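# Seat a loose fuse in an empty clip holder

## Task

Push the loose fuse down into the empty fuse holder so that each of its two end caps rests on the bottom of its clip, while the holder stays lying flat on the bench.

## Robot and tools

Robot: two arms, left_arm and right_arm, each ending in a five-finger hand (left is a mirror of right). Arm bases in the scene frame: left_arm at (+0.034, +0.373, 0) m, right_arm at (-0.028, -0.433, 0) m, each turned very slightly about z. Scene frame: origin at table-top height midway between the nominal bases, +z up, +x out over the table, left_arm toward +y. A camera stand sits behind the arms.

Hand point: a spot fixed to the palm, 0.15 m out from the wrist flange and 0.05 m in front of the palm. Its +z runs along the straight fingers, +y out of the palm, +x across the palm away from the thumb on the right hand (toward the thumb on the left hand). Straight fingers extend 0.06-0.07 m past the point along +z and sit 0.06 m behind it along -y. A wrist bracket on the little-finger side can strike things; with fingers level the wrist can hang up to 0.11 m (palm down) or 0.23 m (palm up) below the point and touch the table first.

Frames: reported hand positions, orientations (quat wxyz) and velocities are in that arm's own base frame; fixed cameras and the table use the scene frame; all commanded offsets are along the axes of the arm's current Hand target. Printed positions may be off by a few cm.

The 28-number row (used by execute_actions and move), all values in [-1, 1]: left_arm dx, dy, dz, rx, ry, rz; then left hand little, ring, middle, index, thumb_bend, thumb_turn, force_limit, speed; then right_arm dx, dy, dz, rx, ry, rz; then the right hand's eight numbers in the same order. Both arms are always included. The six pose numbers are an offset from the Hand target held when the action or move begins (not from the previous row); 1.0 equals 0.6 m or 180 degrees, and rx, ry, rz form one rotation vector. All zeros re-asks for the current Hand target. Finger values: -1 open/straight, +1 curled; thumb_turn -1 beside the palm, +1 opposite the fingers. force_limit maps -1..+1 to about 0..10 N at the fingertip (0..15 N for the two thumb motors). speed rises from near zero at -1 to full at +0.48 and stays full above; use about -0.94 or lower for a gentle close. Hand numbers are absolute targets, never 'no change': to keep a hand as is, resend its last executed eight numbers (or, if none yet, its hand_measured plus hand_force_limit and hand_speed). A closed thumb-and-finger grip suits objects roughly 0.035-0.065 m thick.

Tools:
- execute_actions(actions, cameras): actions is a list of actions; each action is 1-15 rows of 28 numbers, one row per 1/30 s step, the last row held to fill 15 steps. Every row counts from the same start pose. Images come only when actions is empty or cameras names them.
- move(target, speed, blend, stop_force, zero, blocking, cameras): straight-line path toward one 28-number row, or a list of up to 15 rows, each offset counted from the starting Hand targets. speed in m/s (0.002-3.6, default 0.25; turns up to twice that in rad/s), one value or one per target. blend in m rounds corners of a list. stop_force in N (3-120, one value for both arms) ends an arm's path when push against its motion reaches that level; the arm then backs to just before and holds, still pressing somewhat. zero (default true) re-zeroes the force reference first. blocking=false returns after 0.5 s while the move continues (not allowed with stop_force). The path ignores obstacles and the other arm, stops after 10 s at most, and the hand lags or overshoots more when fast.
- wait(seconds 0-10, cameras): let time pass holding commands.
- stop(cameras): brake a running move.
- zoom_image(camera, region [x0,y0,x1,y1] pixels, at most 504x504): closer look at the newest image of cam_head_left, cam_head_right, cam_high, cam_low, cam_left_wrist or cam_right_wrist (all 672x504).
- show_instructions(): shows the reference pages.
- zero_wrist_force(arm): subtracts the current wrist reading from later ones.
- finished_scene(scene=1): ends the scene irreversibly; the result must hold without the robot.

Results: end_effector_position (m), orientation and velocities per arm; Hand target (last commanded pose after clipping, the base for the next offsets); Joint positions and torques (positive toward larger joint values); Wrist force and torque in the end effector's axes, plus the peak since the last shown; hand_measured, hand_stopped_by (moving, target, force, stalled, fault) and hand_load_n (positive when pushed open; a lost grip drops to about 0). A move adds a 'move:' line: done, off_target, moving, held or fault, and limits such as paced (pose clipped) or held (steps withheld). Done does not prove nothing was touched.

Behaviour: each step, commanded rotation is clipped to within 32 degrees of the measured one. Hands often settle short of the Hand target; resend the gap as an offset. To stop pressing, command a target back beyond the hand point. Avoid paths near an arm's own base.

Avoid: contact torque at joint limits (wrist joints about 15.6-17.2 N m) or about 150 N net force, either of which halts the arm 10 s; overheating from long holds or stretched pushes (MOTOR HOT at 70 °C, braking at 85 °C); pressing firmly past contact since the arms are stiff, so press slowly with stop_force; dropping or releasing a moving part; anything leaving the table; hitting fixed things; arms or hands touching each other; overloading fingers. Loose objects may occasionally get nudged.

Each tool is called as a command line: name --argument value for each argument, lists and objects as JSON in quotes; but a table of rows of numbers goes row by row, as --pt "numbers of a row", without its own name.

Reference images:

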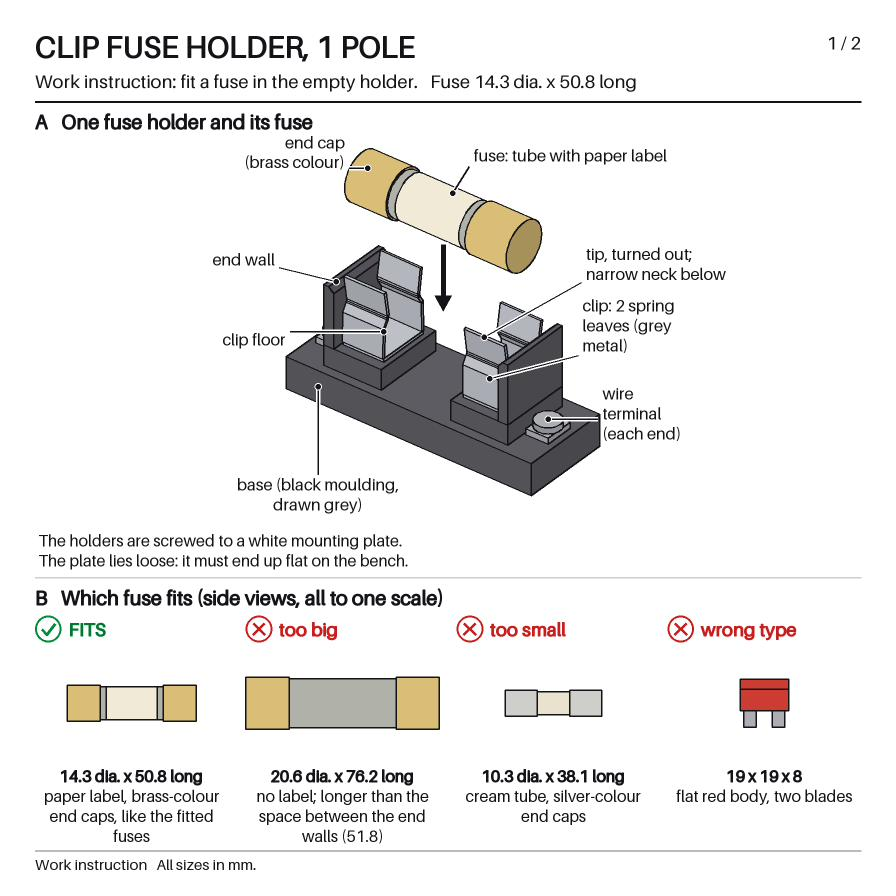

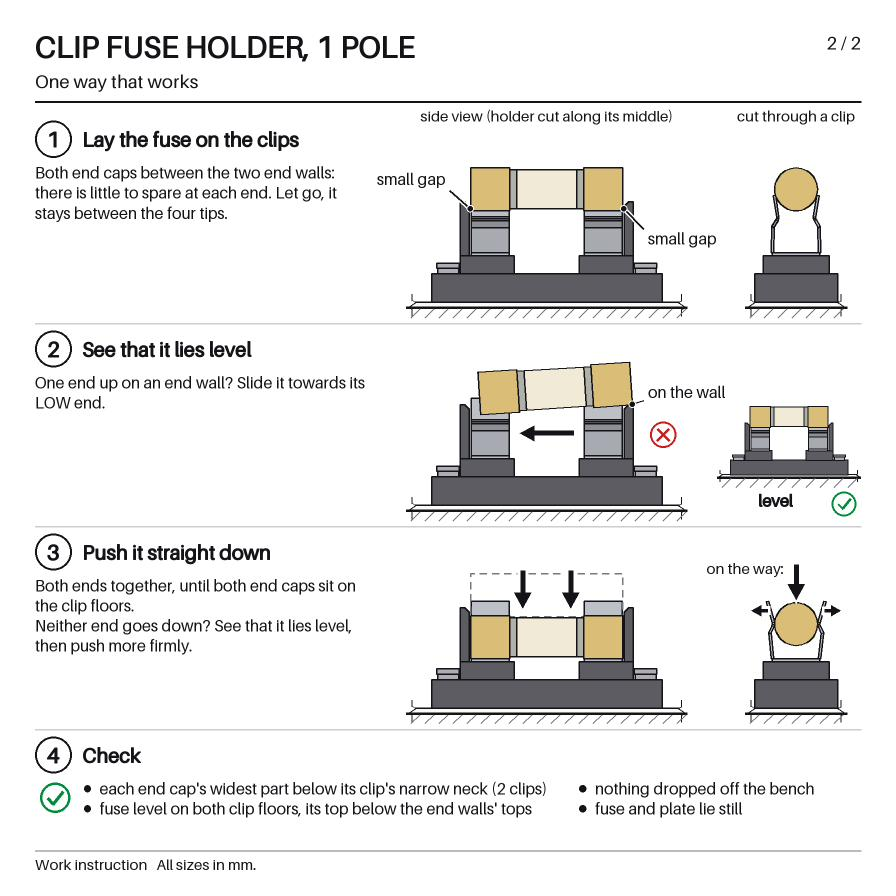

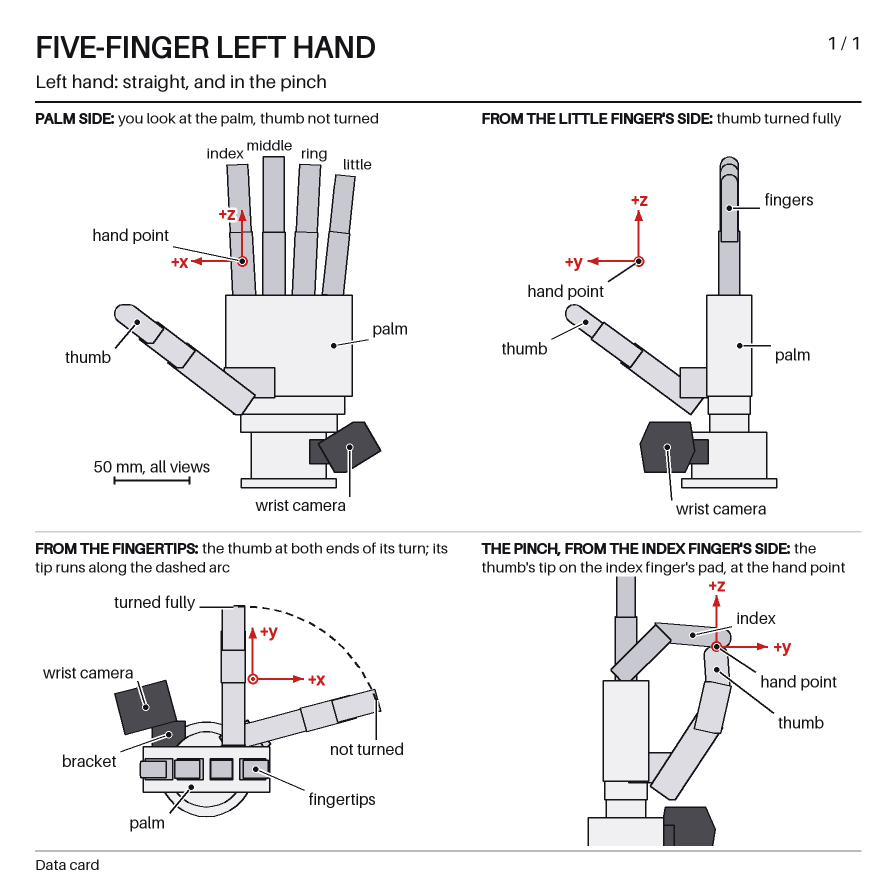

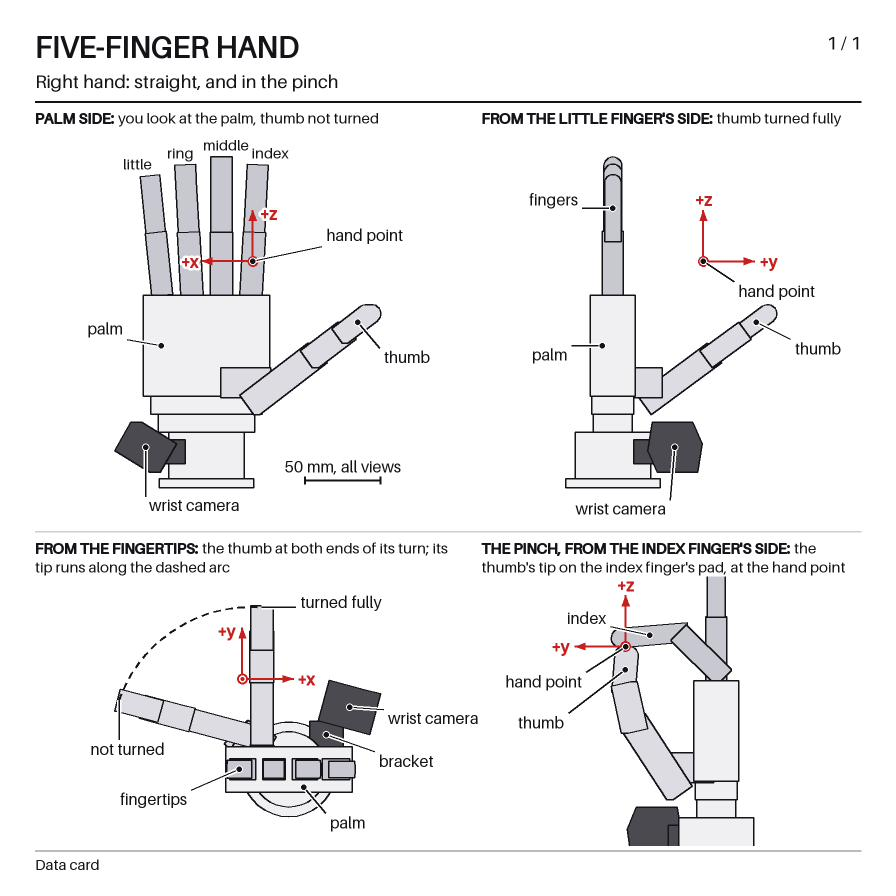

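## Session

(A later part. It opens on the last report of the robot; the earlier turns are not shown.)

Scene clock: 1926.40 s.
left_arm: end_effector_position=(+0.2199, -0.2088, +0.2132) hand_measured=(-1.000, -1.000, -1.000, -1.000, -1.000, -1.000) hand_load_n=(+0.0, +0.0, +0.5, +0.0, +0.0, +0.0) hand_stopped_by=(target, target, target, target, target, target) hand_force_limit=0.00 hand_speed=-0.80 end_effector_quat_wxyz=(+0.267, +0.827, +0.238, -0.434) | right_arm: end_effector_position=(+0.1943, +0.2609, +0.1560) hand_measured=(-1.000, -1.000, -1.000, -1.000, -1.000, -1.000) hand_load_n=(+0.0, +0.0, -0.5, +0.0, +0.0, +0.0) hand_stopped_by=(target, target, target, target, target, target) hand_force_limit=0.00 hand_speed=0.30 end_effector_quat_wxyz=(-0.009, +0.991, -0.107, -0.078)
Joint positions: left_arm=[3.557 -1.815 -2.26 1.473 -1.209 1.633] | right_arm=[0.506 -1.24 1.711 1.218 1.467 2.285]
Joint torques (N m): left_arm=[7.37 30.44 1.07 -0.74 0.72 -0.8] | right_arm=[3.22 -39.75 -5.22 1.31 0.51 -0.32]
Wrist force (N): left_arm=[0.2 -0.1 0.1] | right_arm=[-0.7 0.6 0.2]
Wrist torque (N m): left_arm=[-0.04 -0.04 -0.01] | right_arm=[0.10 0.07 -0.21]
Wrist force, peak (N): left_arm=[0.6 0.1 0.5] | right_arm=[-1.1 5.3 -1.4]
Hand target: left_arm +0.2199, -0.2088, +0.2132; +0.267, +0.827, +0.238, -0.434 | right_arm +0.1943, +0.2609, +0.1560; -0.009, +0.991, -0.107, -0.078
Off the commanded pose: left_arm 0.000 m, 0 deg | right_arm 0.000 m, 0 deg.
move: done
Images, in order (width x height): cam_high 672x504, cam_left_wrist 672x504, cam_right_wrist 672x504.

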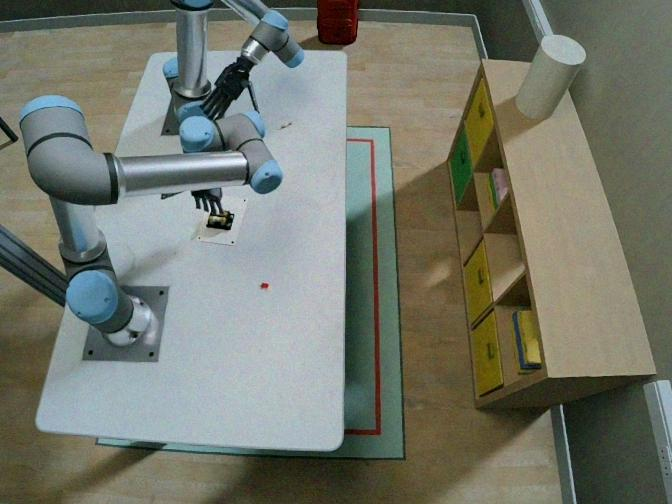

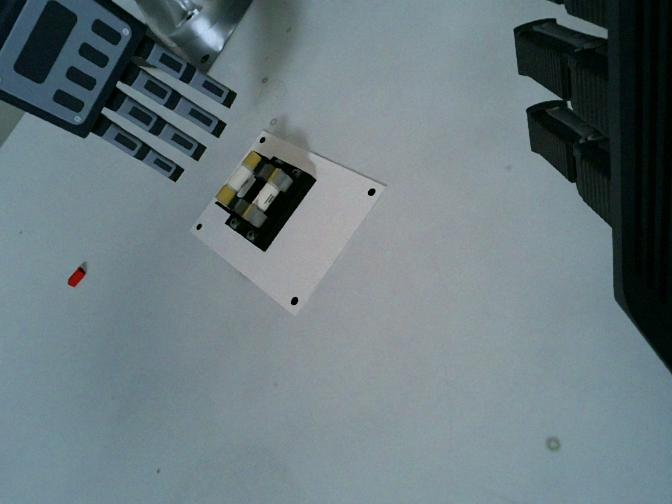

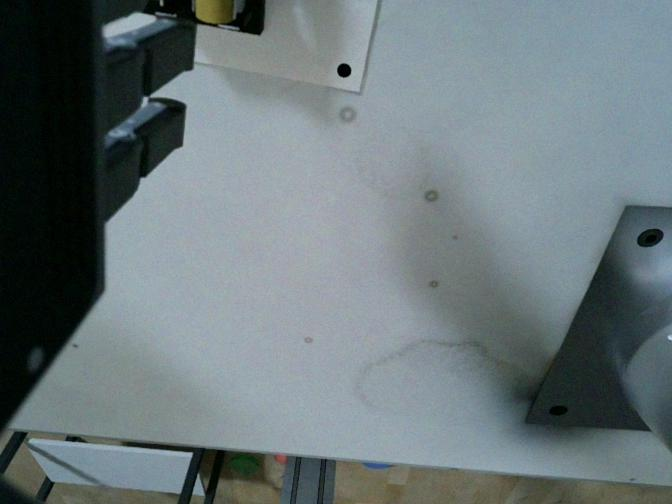

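move --target '[0,0,0,0,0,0,-1,-1,-1,-1,-1,-1,0,-0.8,0.0258,-0.022,-0.0043,0,0,0,-1,-1,-1,-1,-1,-1,0,0.3]' --speed 0.1 --cameras '["cam_left_wrist","cam_right_wrist"]'

zoom_image --camera "cam_left_wrist" --region '[190, 90, 310, 230]'

zoom_image --camera "cam_right_wrist" --region '[100, 0, 320, 200]'

Scene clock: 1944.13 s.
left_arm: end_effector_position=(+0.2199, -0.2088, +0.2132) hand_measured=(-1.000, -1.000, -1.000, -1.000, -1.000, -1.000) hand_load_n=(+0.0, +0.0, +0.0, +0.0, +0.0, +0.0) hand_stopped_by=(target, target, target, target, target, target) hand_force_limit=0.00 hand_speed=-0.80 end_effector_quat_wxyz=(+0.267, +0.827, +0.238, -0.434) | right_arm: end_effector_position=(+0.2124, +0.2704, +0.1561) hand_measured=(-1.000, -1.000, -1.000, -1.000, -1.000, -1.000) hand_load_n=(+0.0, +0.0, +0.0, +0.0, +0.0, +0.0) hand_stopped_by=(target, target, target, target, target, target) hand_force_limit=0.00 hand_speed=0.30 end_effector_quat_wxyz=(-0.008, +0.991, -0.107, -0.078)
Joint positions: left_arm=[3.557 -1.815 -2.26 1.473 -1.209 1.633] | right_arm=[0.505 -1.197 1.65 1.237 1.467 2.284]
Joint torques (N m): left_arm=[7.65 30.39 0.28 -0.75 0.77 -0.82] | right_arm=[0.27 -47.1 -5.23 0.73 1.37 -0.66]
Wrist force (N): left_arm=[0.2 0.1 0.4] | right_arm=[-0.7 0.3 0.1]
Wrist torque (N m): left_arm=[-0.03 -0.04 -0.02] | right_arm=[0.05 0.08 -0.22]
Wrist force, peak (N): left_arm=[0.4 0.0 0.5] | right_arm=[-1.0 1.2 0.6]
Hand target: left_arm +0.2199, -0.2088, +0.2132; +0.267, +0.827, +0.238, -0.434 | right_arm +0.2124, +0.2705, +0.1561; -0.009, +0.991, -0.107, -0.078
Off the commanded pose: left_arm 0.000 m, 0 deg | right_arm 0.000 m, 0 deg.
move: done
Images, in order (width x height): cam_left_wrist 672x504, cam_right_wrist 672x504.

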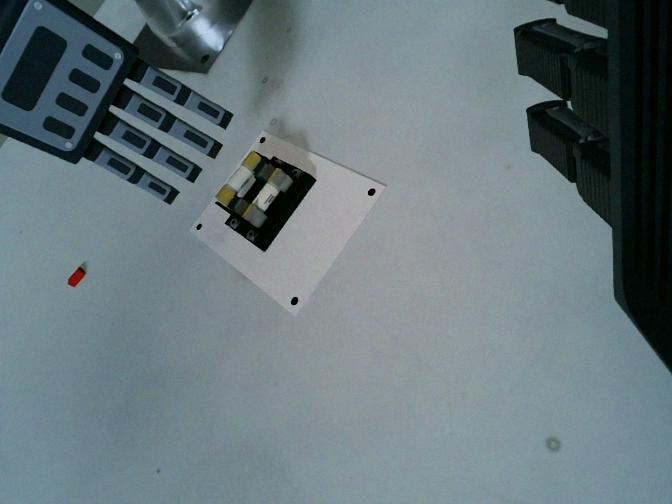

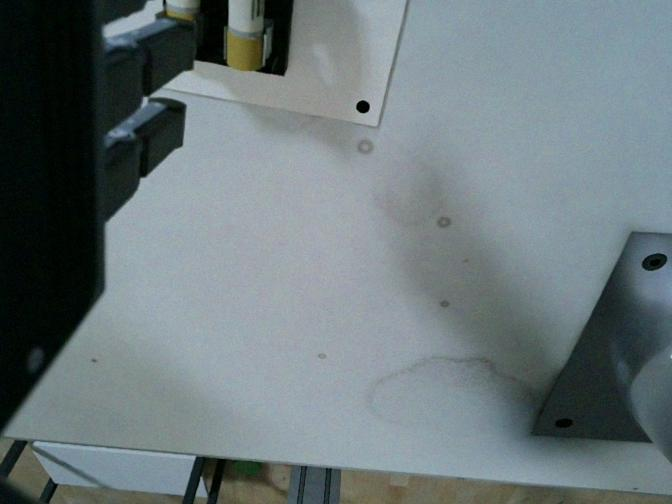

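Scaled by 3.600 from the camera's 672x504 image, which has a finer 960x720 frame.

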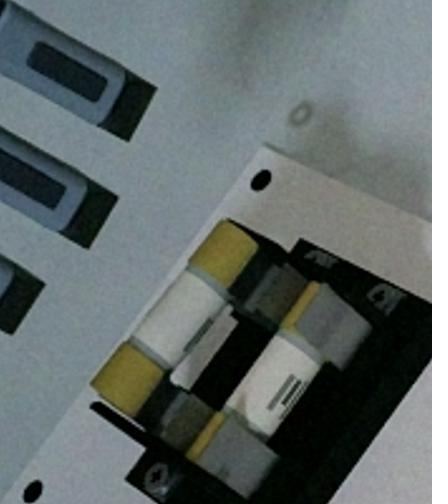

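Scaled by 2.291 from the camera's 672x504 image, which has a finer 960x720 frame.

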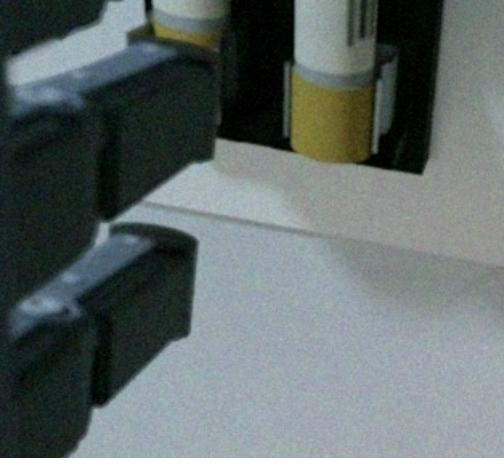

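move --target '[0,0,0,0,0,0,-1,-1,-1,-1,-1,-1,0,-0.8,0.0041,0,0.0247,0,0,0,-1,-1,-1,-1,-1,-1,0,0.3]' --speed 0.05 --stop_force 6 --cameras '["cam_left_wrist","cam_right_wrist"]'

zoom_image --camera "cam_left_wrist" --region '[190, 90, 310, 230]'

zoom_image --camera "cam_right_wrist" --region '[100, 0, 320, 200]'

Scene clock: 1969.40 s.
left_arm: end_effector_position=(+0.2199, -0.2088, +0.2132) hand_measured=(-1.000, -1.000, -1.000, -1.000, -1.000, -1.000) hand_load_n=(+0.0, +0.0, +0.0, +0.0, +0.0, +0.0) hand_stopped_by=(target, target, target, target, target, target) hand_force_limit=0.00 hand_speed=-0.80 end_effector_quat_wxyz=(+0.267, +0.827, +0.238, -0.434) | right_arm: end_effector_position=(+0.2125, +0.2704, +0.1411) hand_measured=(-1.000, -1.000, -1.000, -1.000, -1.000, -1.000) hand_load_n=(+0.0, +0.0, +0.0, +0.0, +0.0, +0.0) hand_stopped_by=(target, target, target, target, target, target) hand_force_limit=0.00 hand_speed=0.30 end_effector_quat_wxyz=(-0.009, +0.991, -0.107, -0.078)
Joint positions: left_arm=[3.557 -1.815 -2.26 1.473 -1.209 1.633] | right_arm=[0.505 -1.181 1.67 1.201 1.467 2.284]
Joint torques (N m): left_arm=[7.62 30.26 -0.09 -0.64 0.73 -0.89] | right_arm=[-3.02 -47.34 -27.96 4.81 1.39 -1.33]
Wrist force (N): left_arm=[0.4 0.0 0.3] | right_arm=[-0.9 0.3 0.4]
Wrist torque (N m): left_arm=[-0.03 -0.06 0.00] | right_arm=[0.05 0.10 -0.23]
Wrist force, peak (N): left_arm=[0.6 -0.2 0.4] | right_arm=[-0.8 0.4 0.7]
Hand target: left_arm +0.2199, -0.2088, +0.2132; +0.267, +0.827, +0.238, -0.434 | right_arm +0.2125, +0.2704, +0.1411; -0.009, +0.991, -0.107, -0.078
Off the commanded pose: left_arm 0.000 m, 0 deg | right_arm 0.000 m, 0 deg.
move: done
Images, in order (width x height): cam_left_wrist 672x504, cam_right_wrist 672x504.

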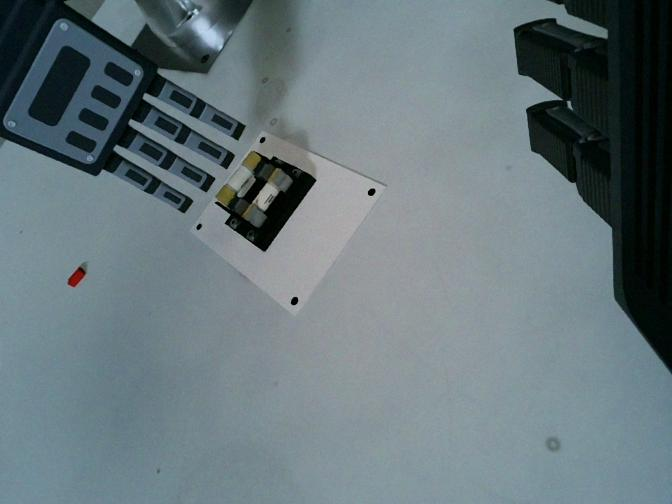

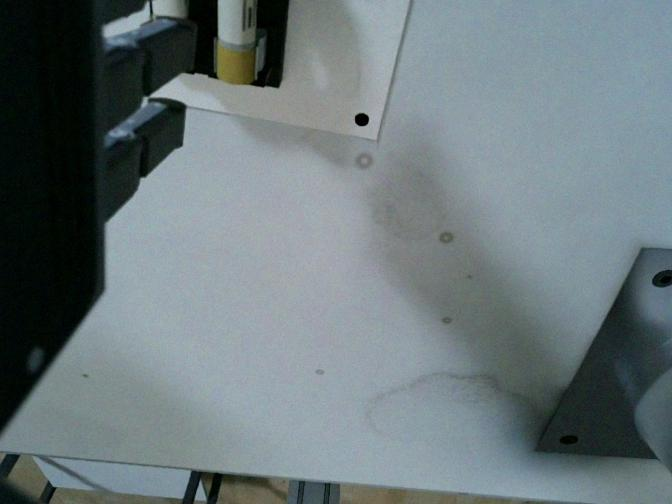

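Scaled by 3.600 from the camera's 672x504 image, which has a finer 960x720 frame.

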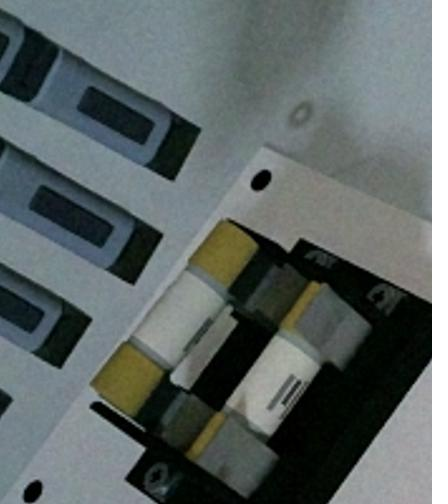

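Scaled by 2.291 from the camera's 672x504 image, which has a finer 960x720 frame.

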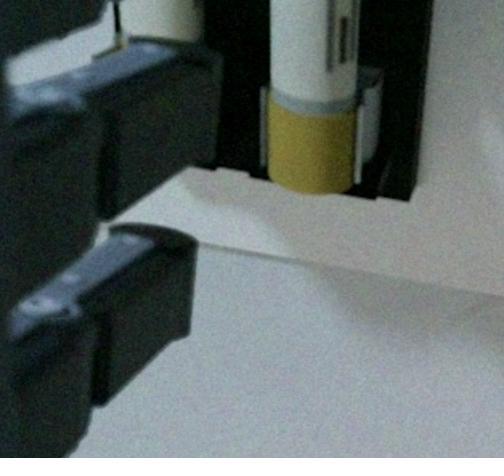

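move --target '[0,0,0,0,0,0,-1,-1,-1,-1,-1,-1,0,-0.8,-0.0177,0.023,0.003,0,0,0,-1,-1,-1,-1,-1,-1,0,0.3]' --speed 0.05 --cameras '["cam_left_wrist","cam_right_wrist"]'

zoom_image --camera "cam_left_wrist" --region '[190, 90, 310, 230]'

zoom_image --camera "cam_right_wrist" --region '[100, 0, 320, 200]'

Scene clock: 2004.37 s.
left_arm: end_effector_position=(+0.2199, -0.2088, +0.2132) hand_measured=(-1.000, -1.000, -1.000, -1.000, -1.000, -1.000) hand_load_n=(+0.0, +0.0, +0.0, +0.0, +0.0, +0.0) hand_stopped_by=(target, target, target, target, target, target) hand_force_limit=0.00 hand_speed=-0.80 end_effector_quat_wxyz=(+0.267, +0.827, +0.238, -0.434) | right_arm: end_effector_position=(+0.1991, +0.2592, +0.1410) hand_measured=(-1.000, -1.000, -1.000, -1.000, -1.000, -1.000) hand_load_n=(+0.0, +0.0, +0.0, +0.0, +0.0, +0.0) hand_stopped_by=(target, target, target, target, target, target) hand_force_limit=0.00 hand_speed=0.30 end_effector_quat_wxyz=(-0.009, +0.991, -0.107, -0.078) end_effector_velocity=(+0.001, +0.001, +0.000) end_effector_angular_velocity=(+0.001, -0.001, +0.000)
Joint positions: left_arm=[3.557 -1.815 -2.26 1.473 -1.209 1.633] | right_arm=[0.496 -1.22 1.725 1.184 1.468 2.275]
Joint velocities: left_arm=[within noise] | right_arm=[0 0.002 -0.005 0.001 0 0.001]
Joint torques (N m): left_arm=[7.38 30.04 -0.15 -0.53 0.74 -0.87] | right_arm=[3.1 -11.74 -27.93 4.24 0.75 1.24]
Wrist force (N): left_arm=[0.2 0.0 0.1] | right_arm=[-0.6 0.5 0.5]
Wrist torque (N m): left_arm=[-0.03 -0.05 -0.01] | right_arm=[0.08 0.06 -0.20]
Wrist force, peak (N): left_arm=[0.5 -0.2 0.5] | right_arm=[-1.1 0.5 0.3]
Hand target: left_arm +0.2199, -0.2088, +0.2132; +0.267, +0.827, +0.238, -0.434 | right_arm +0.1990, +0.2592, +0.1410; -0.009, +0.991, -0.107, -0.078
Off the commanded pose: left_arm 0.000 m, 0 deg | right_arm 0.000 m, 0 deg.
move: done
Images, in order (width x height): cam_left_wrist 672x504, cam_right_wrist 672x504.

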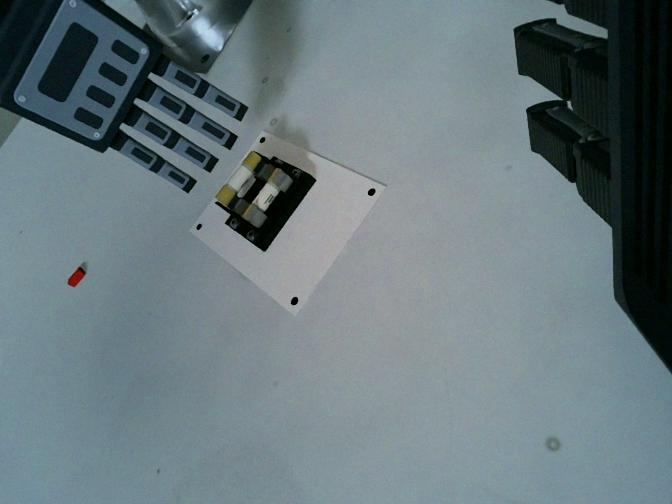

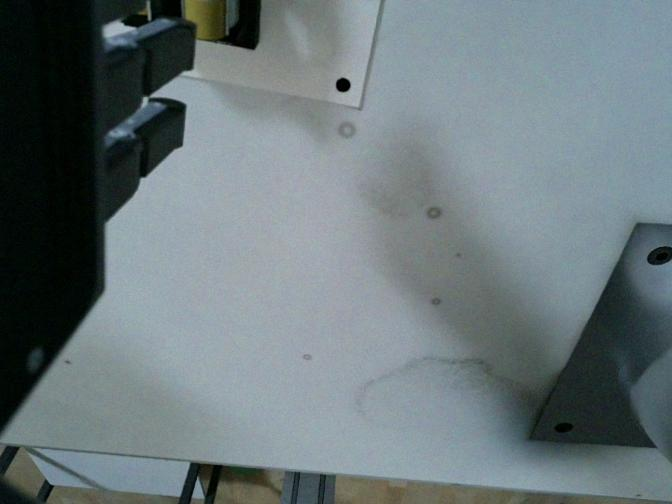

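Scaled by 3.600 from the camera's 672x504 image, which has a finer 960x720 frame.

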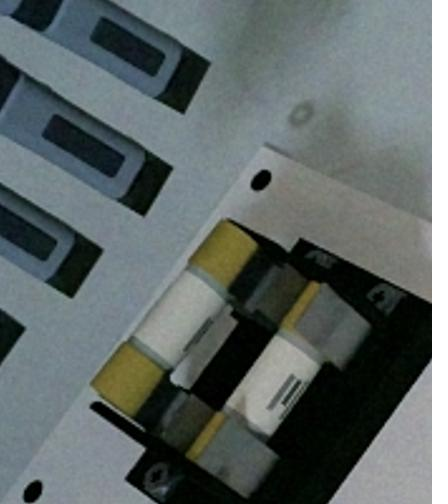

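Scaled by 2.291 from the camera's 672x504 image, which has a finer 960x720 frame.

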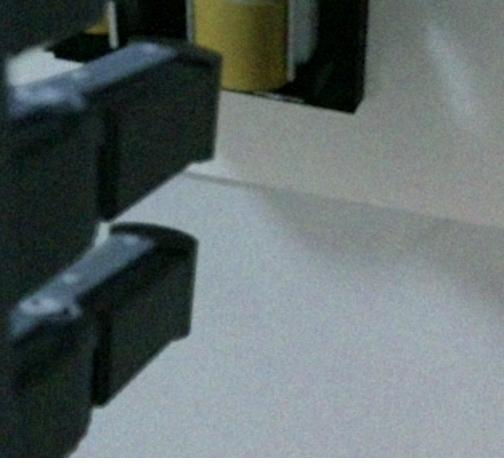

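move --target '[0,0,0,0,0,0,-1,-1,-1,-1,-1,-1,0,-0.8,0.0083,0.0075,-0.0014,0,0,0,-1,-1,-1,-1,-1,-1,0,0.3]' --speed 0.05 --cameras '["cam_left_wrist","cam_right_wrist"]'

zoom_image --camera "cam_left_wrist" --region '[190, 90, 310, 230]'

zoom_image --camera "cam_right_wrist" --region '[100, 0, 320, 200]'

Scene clock: 2024.80 s.
left_arm: end_effector_position=(+0.2199, -0.2088, +0.2132) hand_measured=(-1.000, -1.000, -1.000, -1.000, -1.000, -1.000) hand_load_n=(+0.0, +0.0, +0.0, +0.0, +0.0, +0.0) hand_stopped_by=(target, target, target, target, target, target) hand_force_limit=0.00 hand_speed=-0.80 end_effector_quat_wxyz=(+0.267, +0.827, +0.238, -0.434) | right_arm: end_effector_position=(+0.2031, +0.2537, +0.1410) hand_measured=(-1.000, -1.000, -1.000, -1.000, -1.000, -1.000) hand_load_n=(+0.0, +0.0, -0.5, +0.0, +0.0, +0.0) hand_stopped_by=(target, target, target, target, target, target) hand_force_limit=0.00 hand_speed=0.30 end_effector_quat_wxyz=(-0.009, +0.991, -0.107, -0.078)
Joint positions: left_arm=[3.557 -1.815 -2.26 1.473 -1.209 1.633] | right_arm=[0.479 -1.222 1.729 1.184 1.47 2.258]
Joint torques (N m): left_arm=[7.55 30.36 -0.98 -0.49 0.73 -0.81] | right_arm=[3.38 -41.98 -9.34 4.69 1.69 1.5]
Wrist force (N): left_arm=[0.4 0.0 0.2] | right_arm=[-0.3 0.6 0.6]
Wrist torque (N m): left_arm=[-0.04 -0.07 0.00] | right_arm=[0.08 0.01 0.00]
Wrist force, peak (N): left_arm=[0.1 -0.2 0.7] | right_arm=[-1.0 0.8 0.4]
Hand target: left_arm +0.2199, -0.2088, +0.2132; +0.267, +0.827, +0.238, -0.434 | right_arm +0.2030, +0.2538, +0.1410; -0.009, +0.991, -0.107, -0.078
Off the commanded pose: left_arm 0.000 m, 0 deg | right_arm 0.000 m, 0 deg.
move: done
Images, in order (width x height): cam_left_wrist 672x504, cam_right_wrist 672x504.

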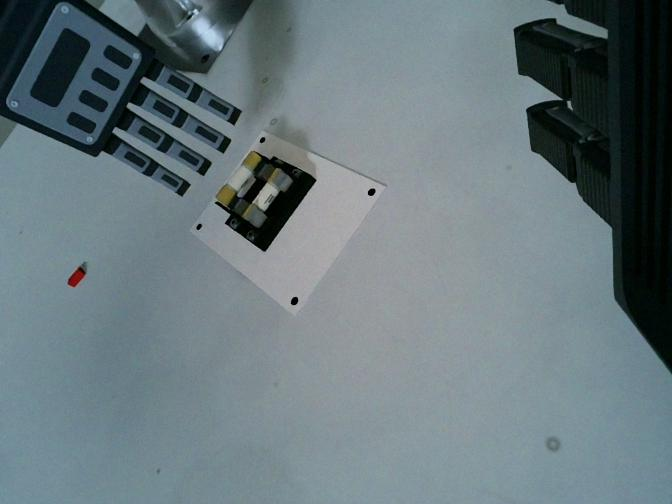

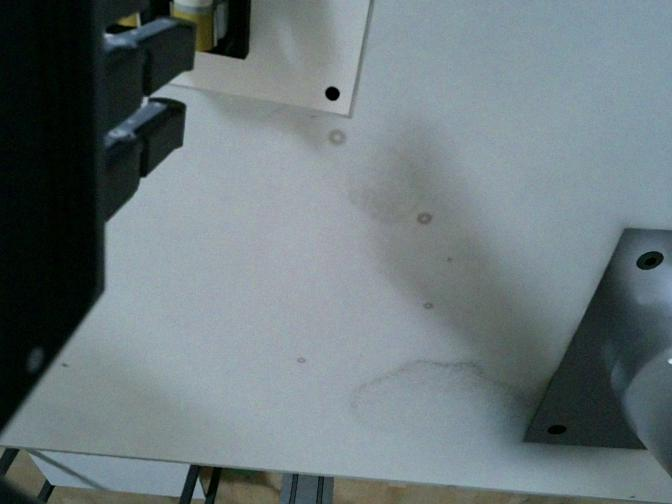

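Scaled by 3.600 from the camera's 672x504 image, which has a finer 960x720 frame.

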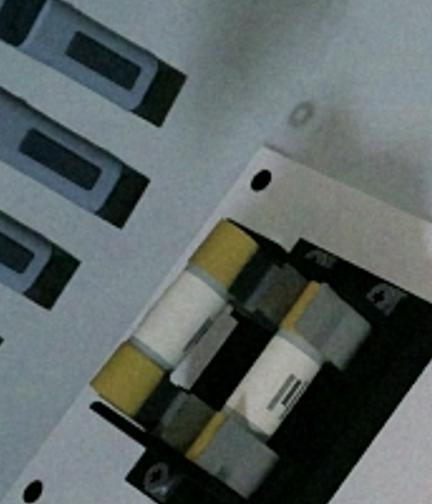

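Scaled by 2.291 from the camera's 672x504 image, which has a finer 960x720 frame.

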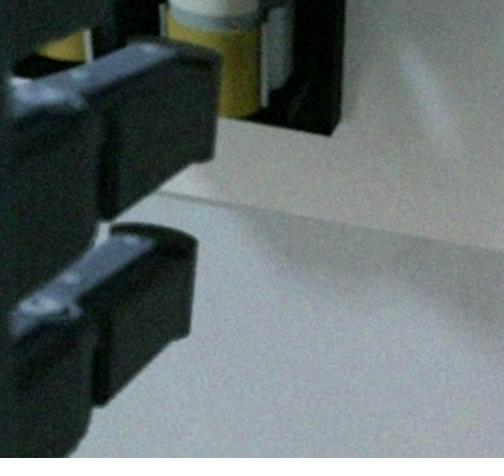

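move --target '[0,0,0,0,0,0,-1,-1,-1,-1,-1,-1,0,-0.8,0.0041,0,0.0247,0,0,0,-1,-1,-1,-1,-1,-1,0,0.3]' --speed 0.04 --stop_force 8 --cameras '["cam_left_wrist","cam_right_wrist"]'

zoom_image --camera "cam_left_wrist" --region '[190, 90, 310, 230]'

zoom_image --camera "cam_right_wrist" --region '[100, 0, 320, 200]'

Scene clock: 2038.47 s.
left_arm: end_effector_position=(+0.2199, -0.2088, +0.2132) hand_measured=(-1.000, -1.000, -1.000, -1.000, -1.000, -1.000) hand_load_n=(+0.0, +0.0, +0.0, +0.0, +0.0, +0.0) hand_stopped_by=(target, target, target, target, target, target) hand_force_limit=0.00 hand_speed=-0.80 end_effector_quat_wxyz=(+0.267, +0.827, +0.238, -0.434) | right_arm: end_effector_position=(+0.2031, +0.2538, +0.1260) hand_measured=(-1.000, -1.000, -1.000, -1.000, -1.000, -1.000) hand_load_n=(+0.0, +0.0, +0.0, +0.0, +0.0, +0.0) hand_stopped_by=(target, target, target, target, target, target) hand_force_limit=0.00 hand_speed=0.30 end_effector_quat_wxyz=(-0.009, +0.991, -0.107, -0.078)
Joint positions: left_arm=[3.557 -1.815 -2.26 1.473 -1.209 1.633] | right_arm=[0.479 -1.204 1.748 1.148 1.47 2.258]
Joint torques (N m): left_arm=[7.34 30.66 -0.57 -0.42 0.69 -0.8] | right_arm=[-3.22 -45.53 -26.73 4.72 1.28 -1.34]
Wrist force (N): left_arm=[0.2 0.0 0.2] | right_arm=[-0.5 0.5 0.3]
Wrist torque (N m): left_arm=[-0.03 -0.04 -0.01] | right_arm=[0.09 0.04 -0.02]
Wrist force, peak (N): left_arm=[0.4 -0.1 0.6] | right_arm=[-0.8 0.5 0.8]
Hand target: left_arm +0.2199, -0.2088, +0.2132; +0.267, +0.827, +0.238, -0.434 | right_arm +0.2031, +0.2538, +0.1260; -0.009, +0.991, -0.107, -0.078
Off the commanded pose: left_arm 0.000 m, 0 deg | right_arm 0.000 m, 0 deg.
move: done
Images, in order (width x height): cam_left_wrist 672x504, cam_right_wrist 672x504.

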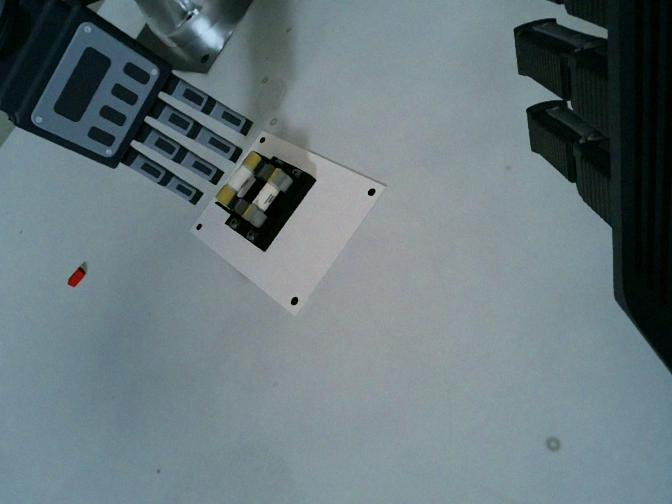

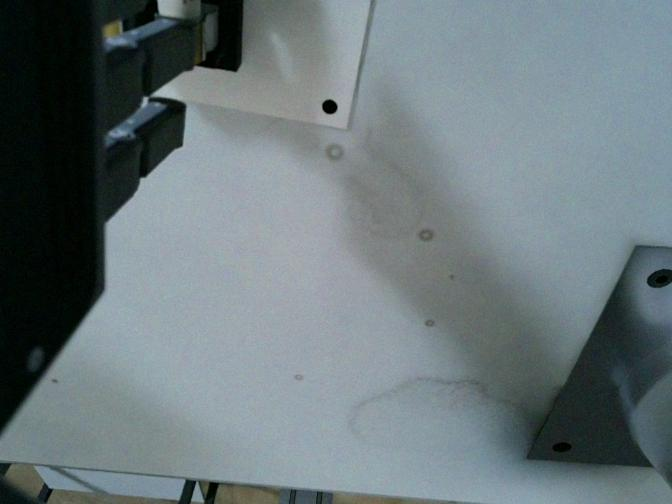

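Scaled by 3.600 from the camera's 672x504 image, which has a finer 960x720 frame.

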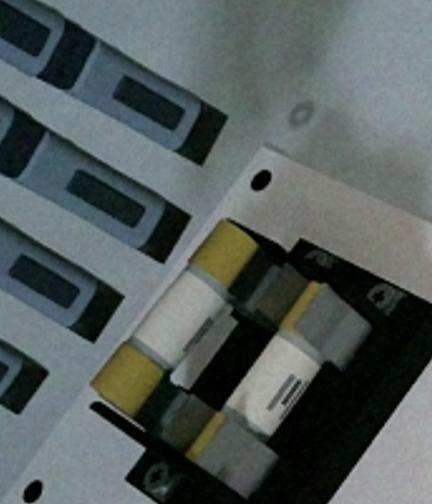

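Scaled by 2.291 from the camera's 672x504 image, which has a finer 960x720 frame.

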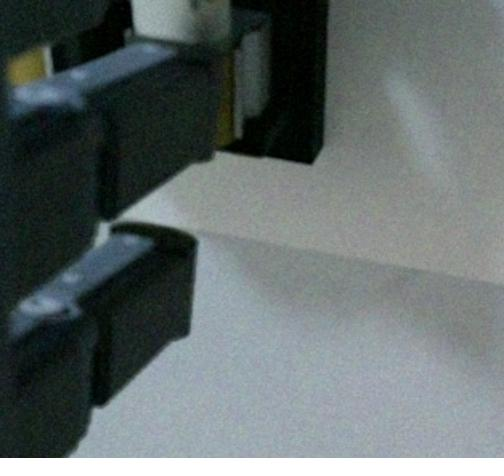

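zoom_image --camera "cam_left_wrist" --region '[205, 130, 265, 200]'

zoom_image --camera "cam_right_wrist" --region '[130, 0, 250, 110]'

Scaled by 7.200 from the camera's 672x504 image, which has a finer 960x720 frame.

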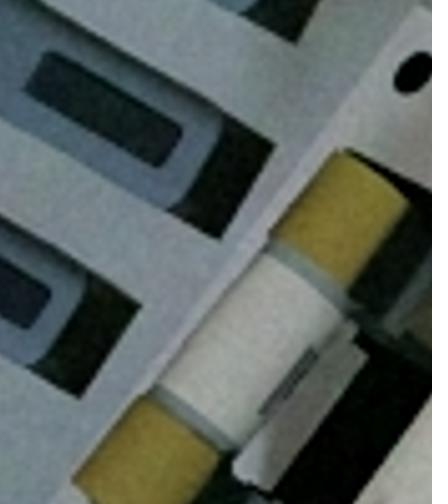

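Scaled by 4.200 from the camera's 672x504 image, which has a finer 960x720 frame.

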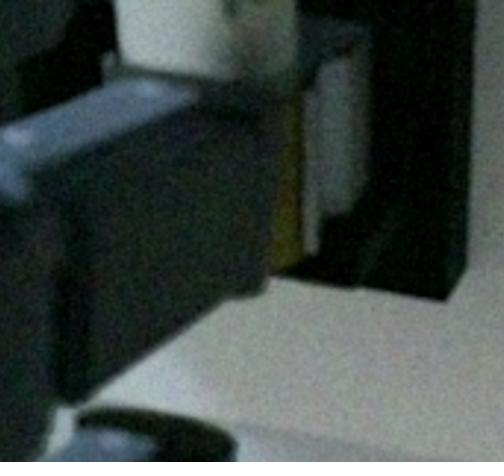

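move --pt "0 0 0 0 0 0 -1 -1 -1 -1 -1 -1 0 -0.8 0.0041 0.0002 -0.0007 0 0 0 -1 -1 -1 -1 -1 -1 0 0.3" --pt "0 0 0 0 0 0 -1 -1 -1 -1 -1 -1 0 -0.8 0.0063 0.0002 0.0125 0 0 0 -1 -1 -1 -1 -1 -1 0 0.3" --speed 0.015 --stop_force 8 --cameras '["cam_left_wrist","cam_right_wrist"]'

zoom_image --camera "cam_left_wrist" --region '[205, 130, 265, 200]'

zoom_image --camera "cam_right_wrist" --region '[130, 0, 250, 110]'

Scene clock: 2082.60 s.
left_arm: end_effector_position=(+0.2199, -0.2088, +0.2132) hand_measured=(-1.000, -1.000, -1.000, -1.000, -1.000, -1.000) hand_load_n=(+0.0, +0.0, +0.0, +0.0, +0.0, +0.0) hand_stopped_by=(target, target, target, target, target, target) hand_force_limit=0.00 hand_speed=-0.80 end_effector_quat_wxyz=(+0.267, +0.827, +0.238, -0.434) | right_arm: end_effector_position=(+0.2056, +0.2531, +0.1180) hand_measured=(-1.000, -1.000, -1.000, -1.000, -1.000, -1.000) hand_load_n=(+0.0, -0.5, -2.0, +0.0, +0.0, +0.0) hand_stopped_by=(target, target, target, target, target, target) hand_force_limit=0.00 hand_speed=0.30 end_effector_quat_wxyz=(-0.009, +0.991, -0.107, -0.078)
Joint positions: left_arm=[3.557 -1.815 -2.26 1.473 -1.209 1.633] | right_arm=[0.475 -1.191 1.753 1.13 1.471 2.254]
Joint torques (N m): left_arm=[7.75 30.34 -1.82 -0.34 0.75 -0.87] | right_arm=[3.21 -42.99 -23.39 3.59 -1.43 0.22]
Wrist force (N): left_arm=[0.4 -0.1 0.4] | right_arm=[0.3 2.7 -7.3]
Wrist torque (N m): left_arm=[-0.06 -0.07 0.00] | right_arm=[0.42 0.30 0.10]
Wrist force, peak (N): left_arm=[0.5 -0.1 0.5] | right_arm=[0.4 2.7 -7.5]
Hand target: left_arm +0.2199, -0.2088, +0.2132; +0.267, +0.827, +0.238, -0.434 | right_arm +0.2056, +0.2531, +0.1180; -0.009, +0.991, -0.107, -0.078
Off the commanded pose: left_arm 0.000 m, 0 deg | right_arm 0.000 m, 0 deg.
move: done
Images, in order (width x height): cam_left_wrist 672x504, cam_right_wrist 672x504.

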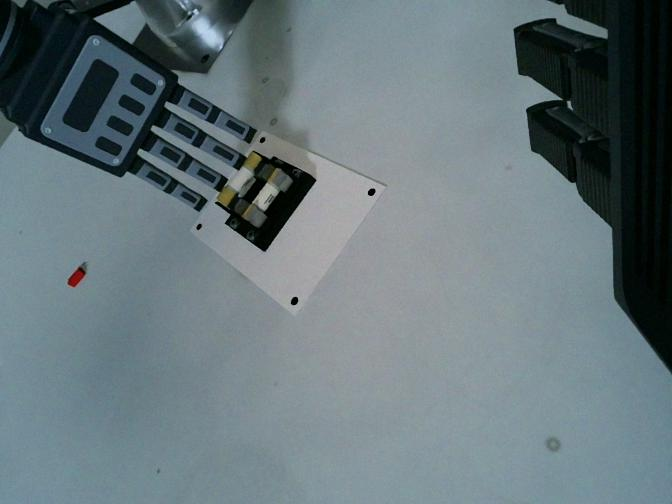

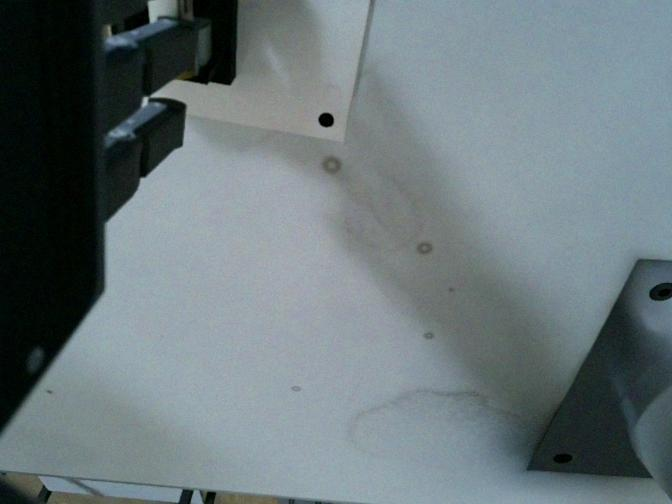

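Scaled by 7.200 from the camera's 672x504 image, which has a finer 960x720 frame.

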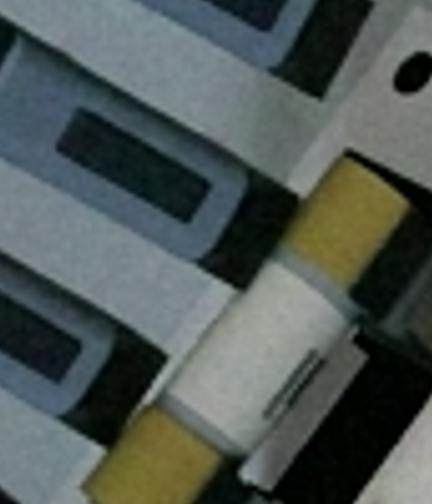

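Scaled by 4.200 from the camera's 672x504 image, which has a finer 960x720 frame.

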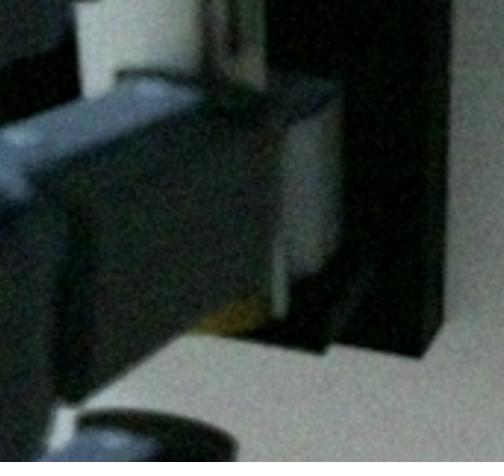

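move --pt "0 0 0 0 0 0 -1 -1 -1 -1 -1 -1 0 -0.8 0.0011 -0.0022 -0.0033 0 0 0 -1 -1 -1 -1 -1 -1 0 0.3" --pt "0 0 0 0 0 0 -1 -1 -1 -1 -1 -1 0 -0.8 0.0063 -0.0022 0.028 0 0 0 -1 -1 -1 -1 -1 -1 0 0.3" --speed 0.015 --stop_force 30 --cameras '["cam_left_wrist","cam_right_wrist"]'

zoom_image --camera "cam_left_wrist" --region '[205, 130, 285, 220]'

zoom_image --camera "cam_right_wrist" --region '[130, 0, 250, 110]'

Scene clock: 2104.57 s.
left_arm: end_effector_position=(+0.2199, -0.2088, +0.2132) hand_measured=(-1.000, -1.000, -1.000, -1.000, -1.000, -1.000) hand_load_n=(+0.0, +0.0, +0.0, +0.0, +0.0, +0.0) hand_stopped_by=(target, target, target, target, target, target) hand_force_limit=0.00 hand_speed=-0.80 end_effector_quat_wxyz=(+0.267, +0.827, +0.238, -0.434) | right_arm: end_effector_position=(+0.2069, +0.2542, +0.1108) hand_measured=(-1.000, -1.000, -1.000, -1.000, -1.000, -1.000) hand_load_n=(+0.0, +0.5, -0.5, +0.0, +0.0, +0.0) hand_stopped_by=(target, target, target, target, target, target) hand_force_limit=0.00 hand_speed=0.30 end_effector_quat_wxyz=(-0.009, +0.991, -0.107, -0.078)
Joint positions: left_arm=[3.557 -1.815 -2.26 1.473 -1.209 1.633] | right_arm=[0.475 -1.178 1.756 1.115 1.471 2.255]
Joint torques (N m): left_arm=[7.36 30.05 -2.58 -0.39 0.68 -0.78] | right_arm=[-0.8 -33.44 -16.29 -1.1 -0.37 -0.24]
Wrist force (N): left_arm=[0.5 0.1 0.3] | right_arm=[-1.5 -3.7 -30.1]
Wrist torque (N m): left_arm=[-0.03 -0.09 0.01] | right_arm=[2.03 1.11 -0.26]
Wrist force, peak (N): left_arm=[0.6 -0.1 0.4] | right_arm=[1.7 -2.6 -41.5]
Hand target: left_arm +0.2199, -0.2088, +0.2132; +0.267, +0.827, +0.238, -0.434 | right_arm +0.2069, +0.2542, +0.1108; -0.009, +0.991, -0.107, -0.078 (not the last commanded pose)
Off the commanded pose: left_arm 0.000 m, 0 deg | right_arm 0.010 m, 0 deg.
move: contact (right_arm); path passed 1 of 2 targets
Images, in order (width x height): cam_left_wrist 672x504, cam_right_wrist 672x504.

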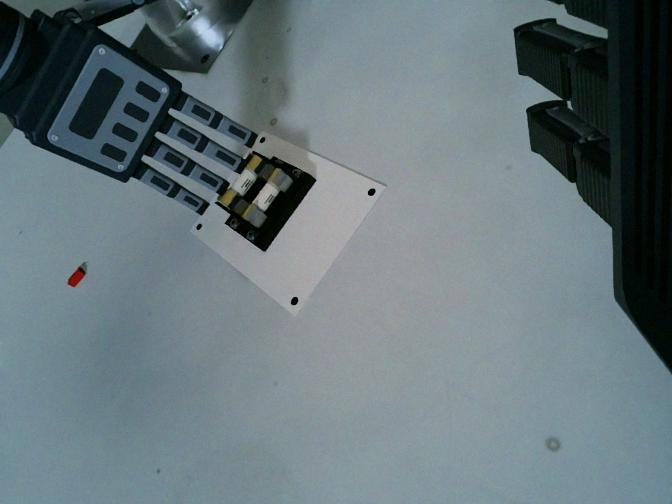

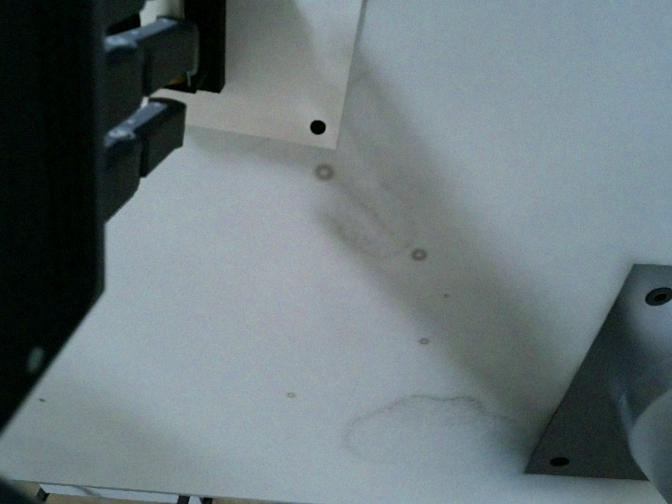

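Scaled by 5.600 from the camera's 672x504 image, which has a finer 960x720 frame.

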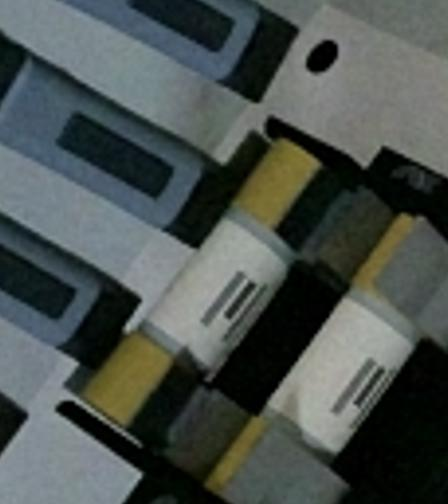

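Scaled by 4.200 from the camera's 672x504 image, which has a finer 960x720 frame.

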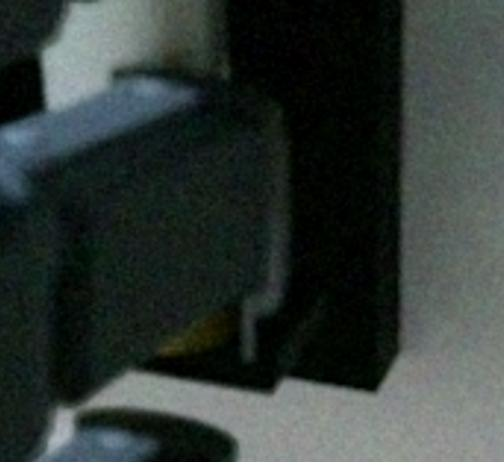

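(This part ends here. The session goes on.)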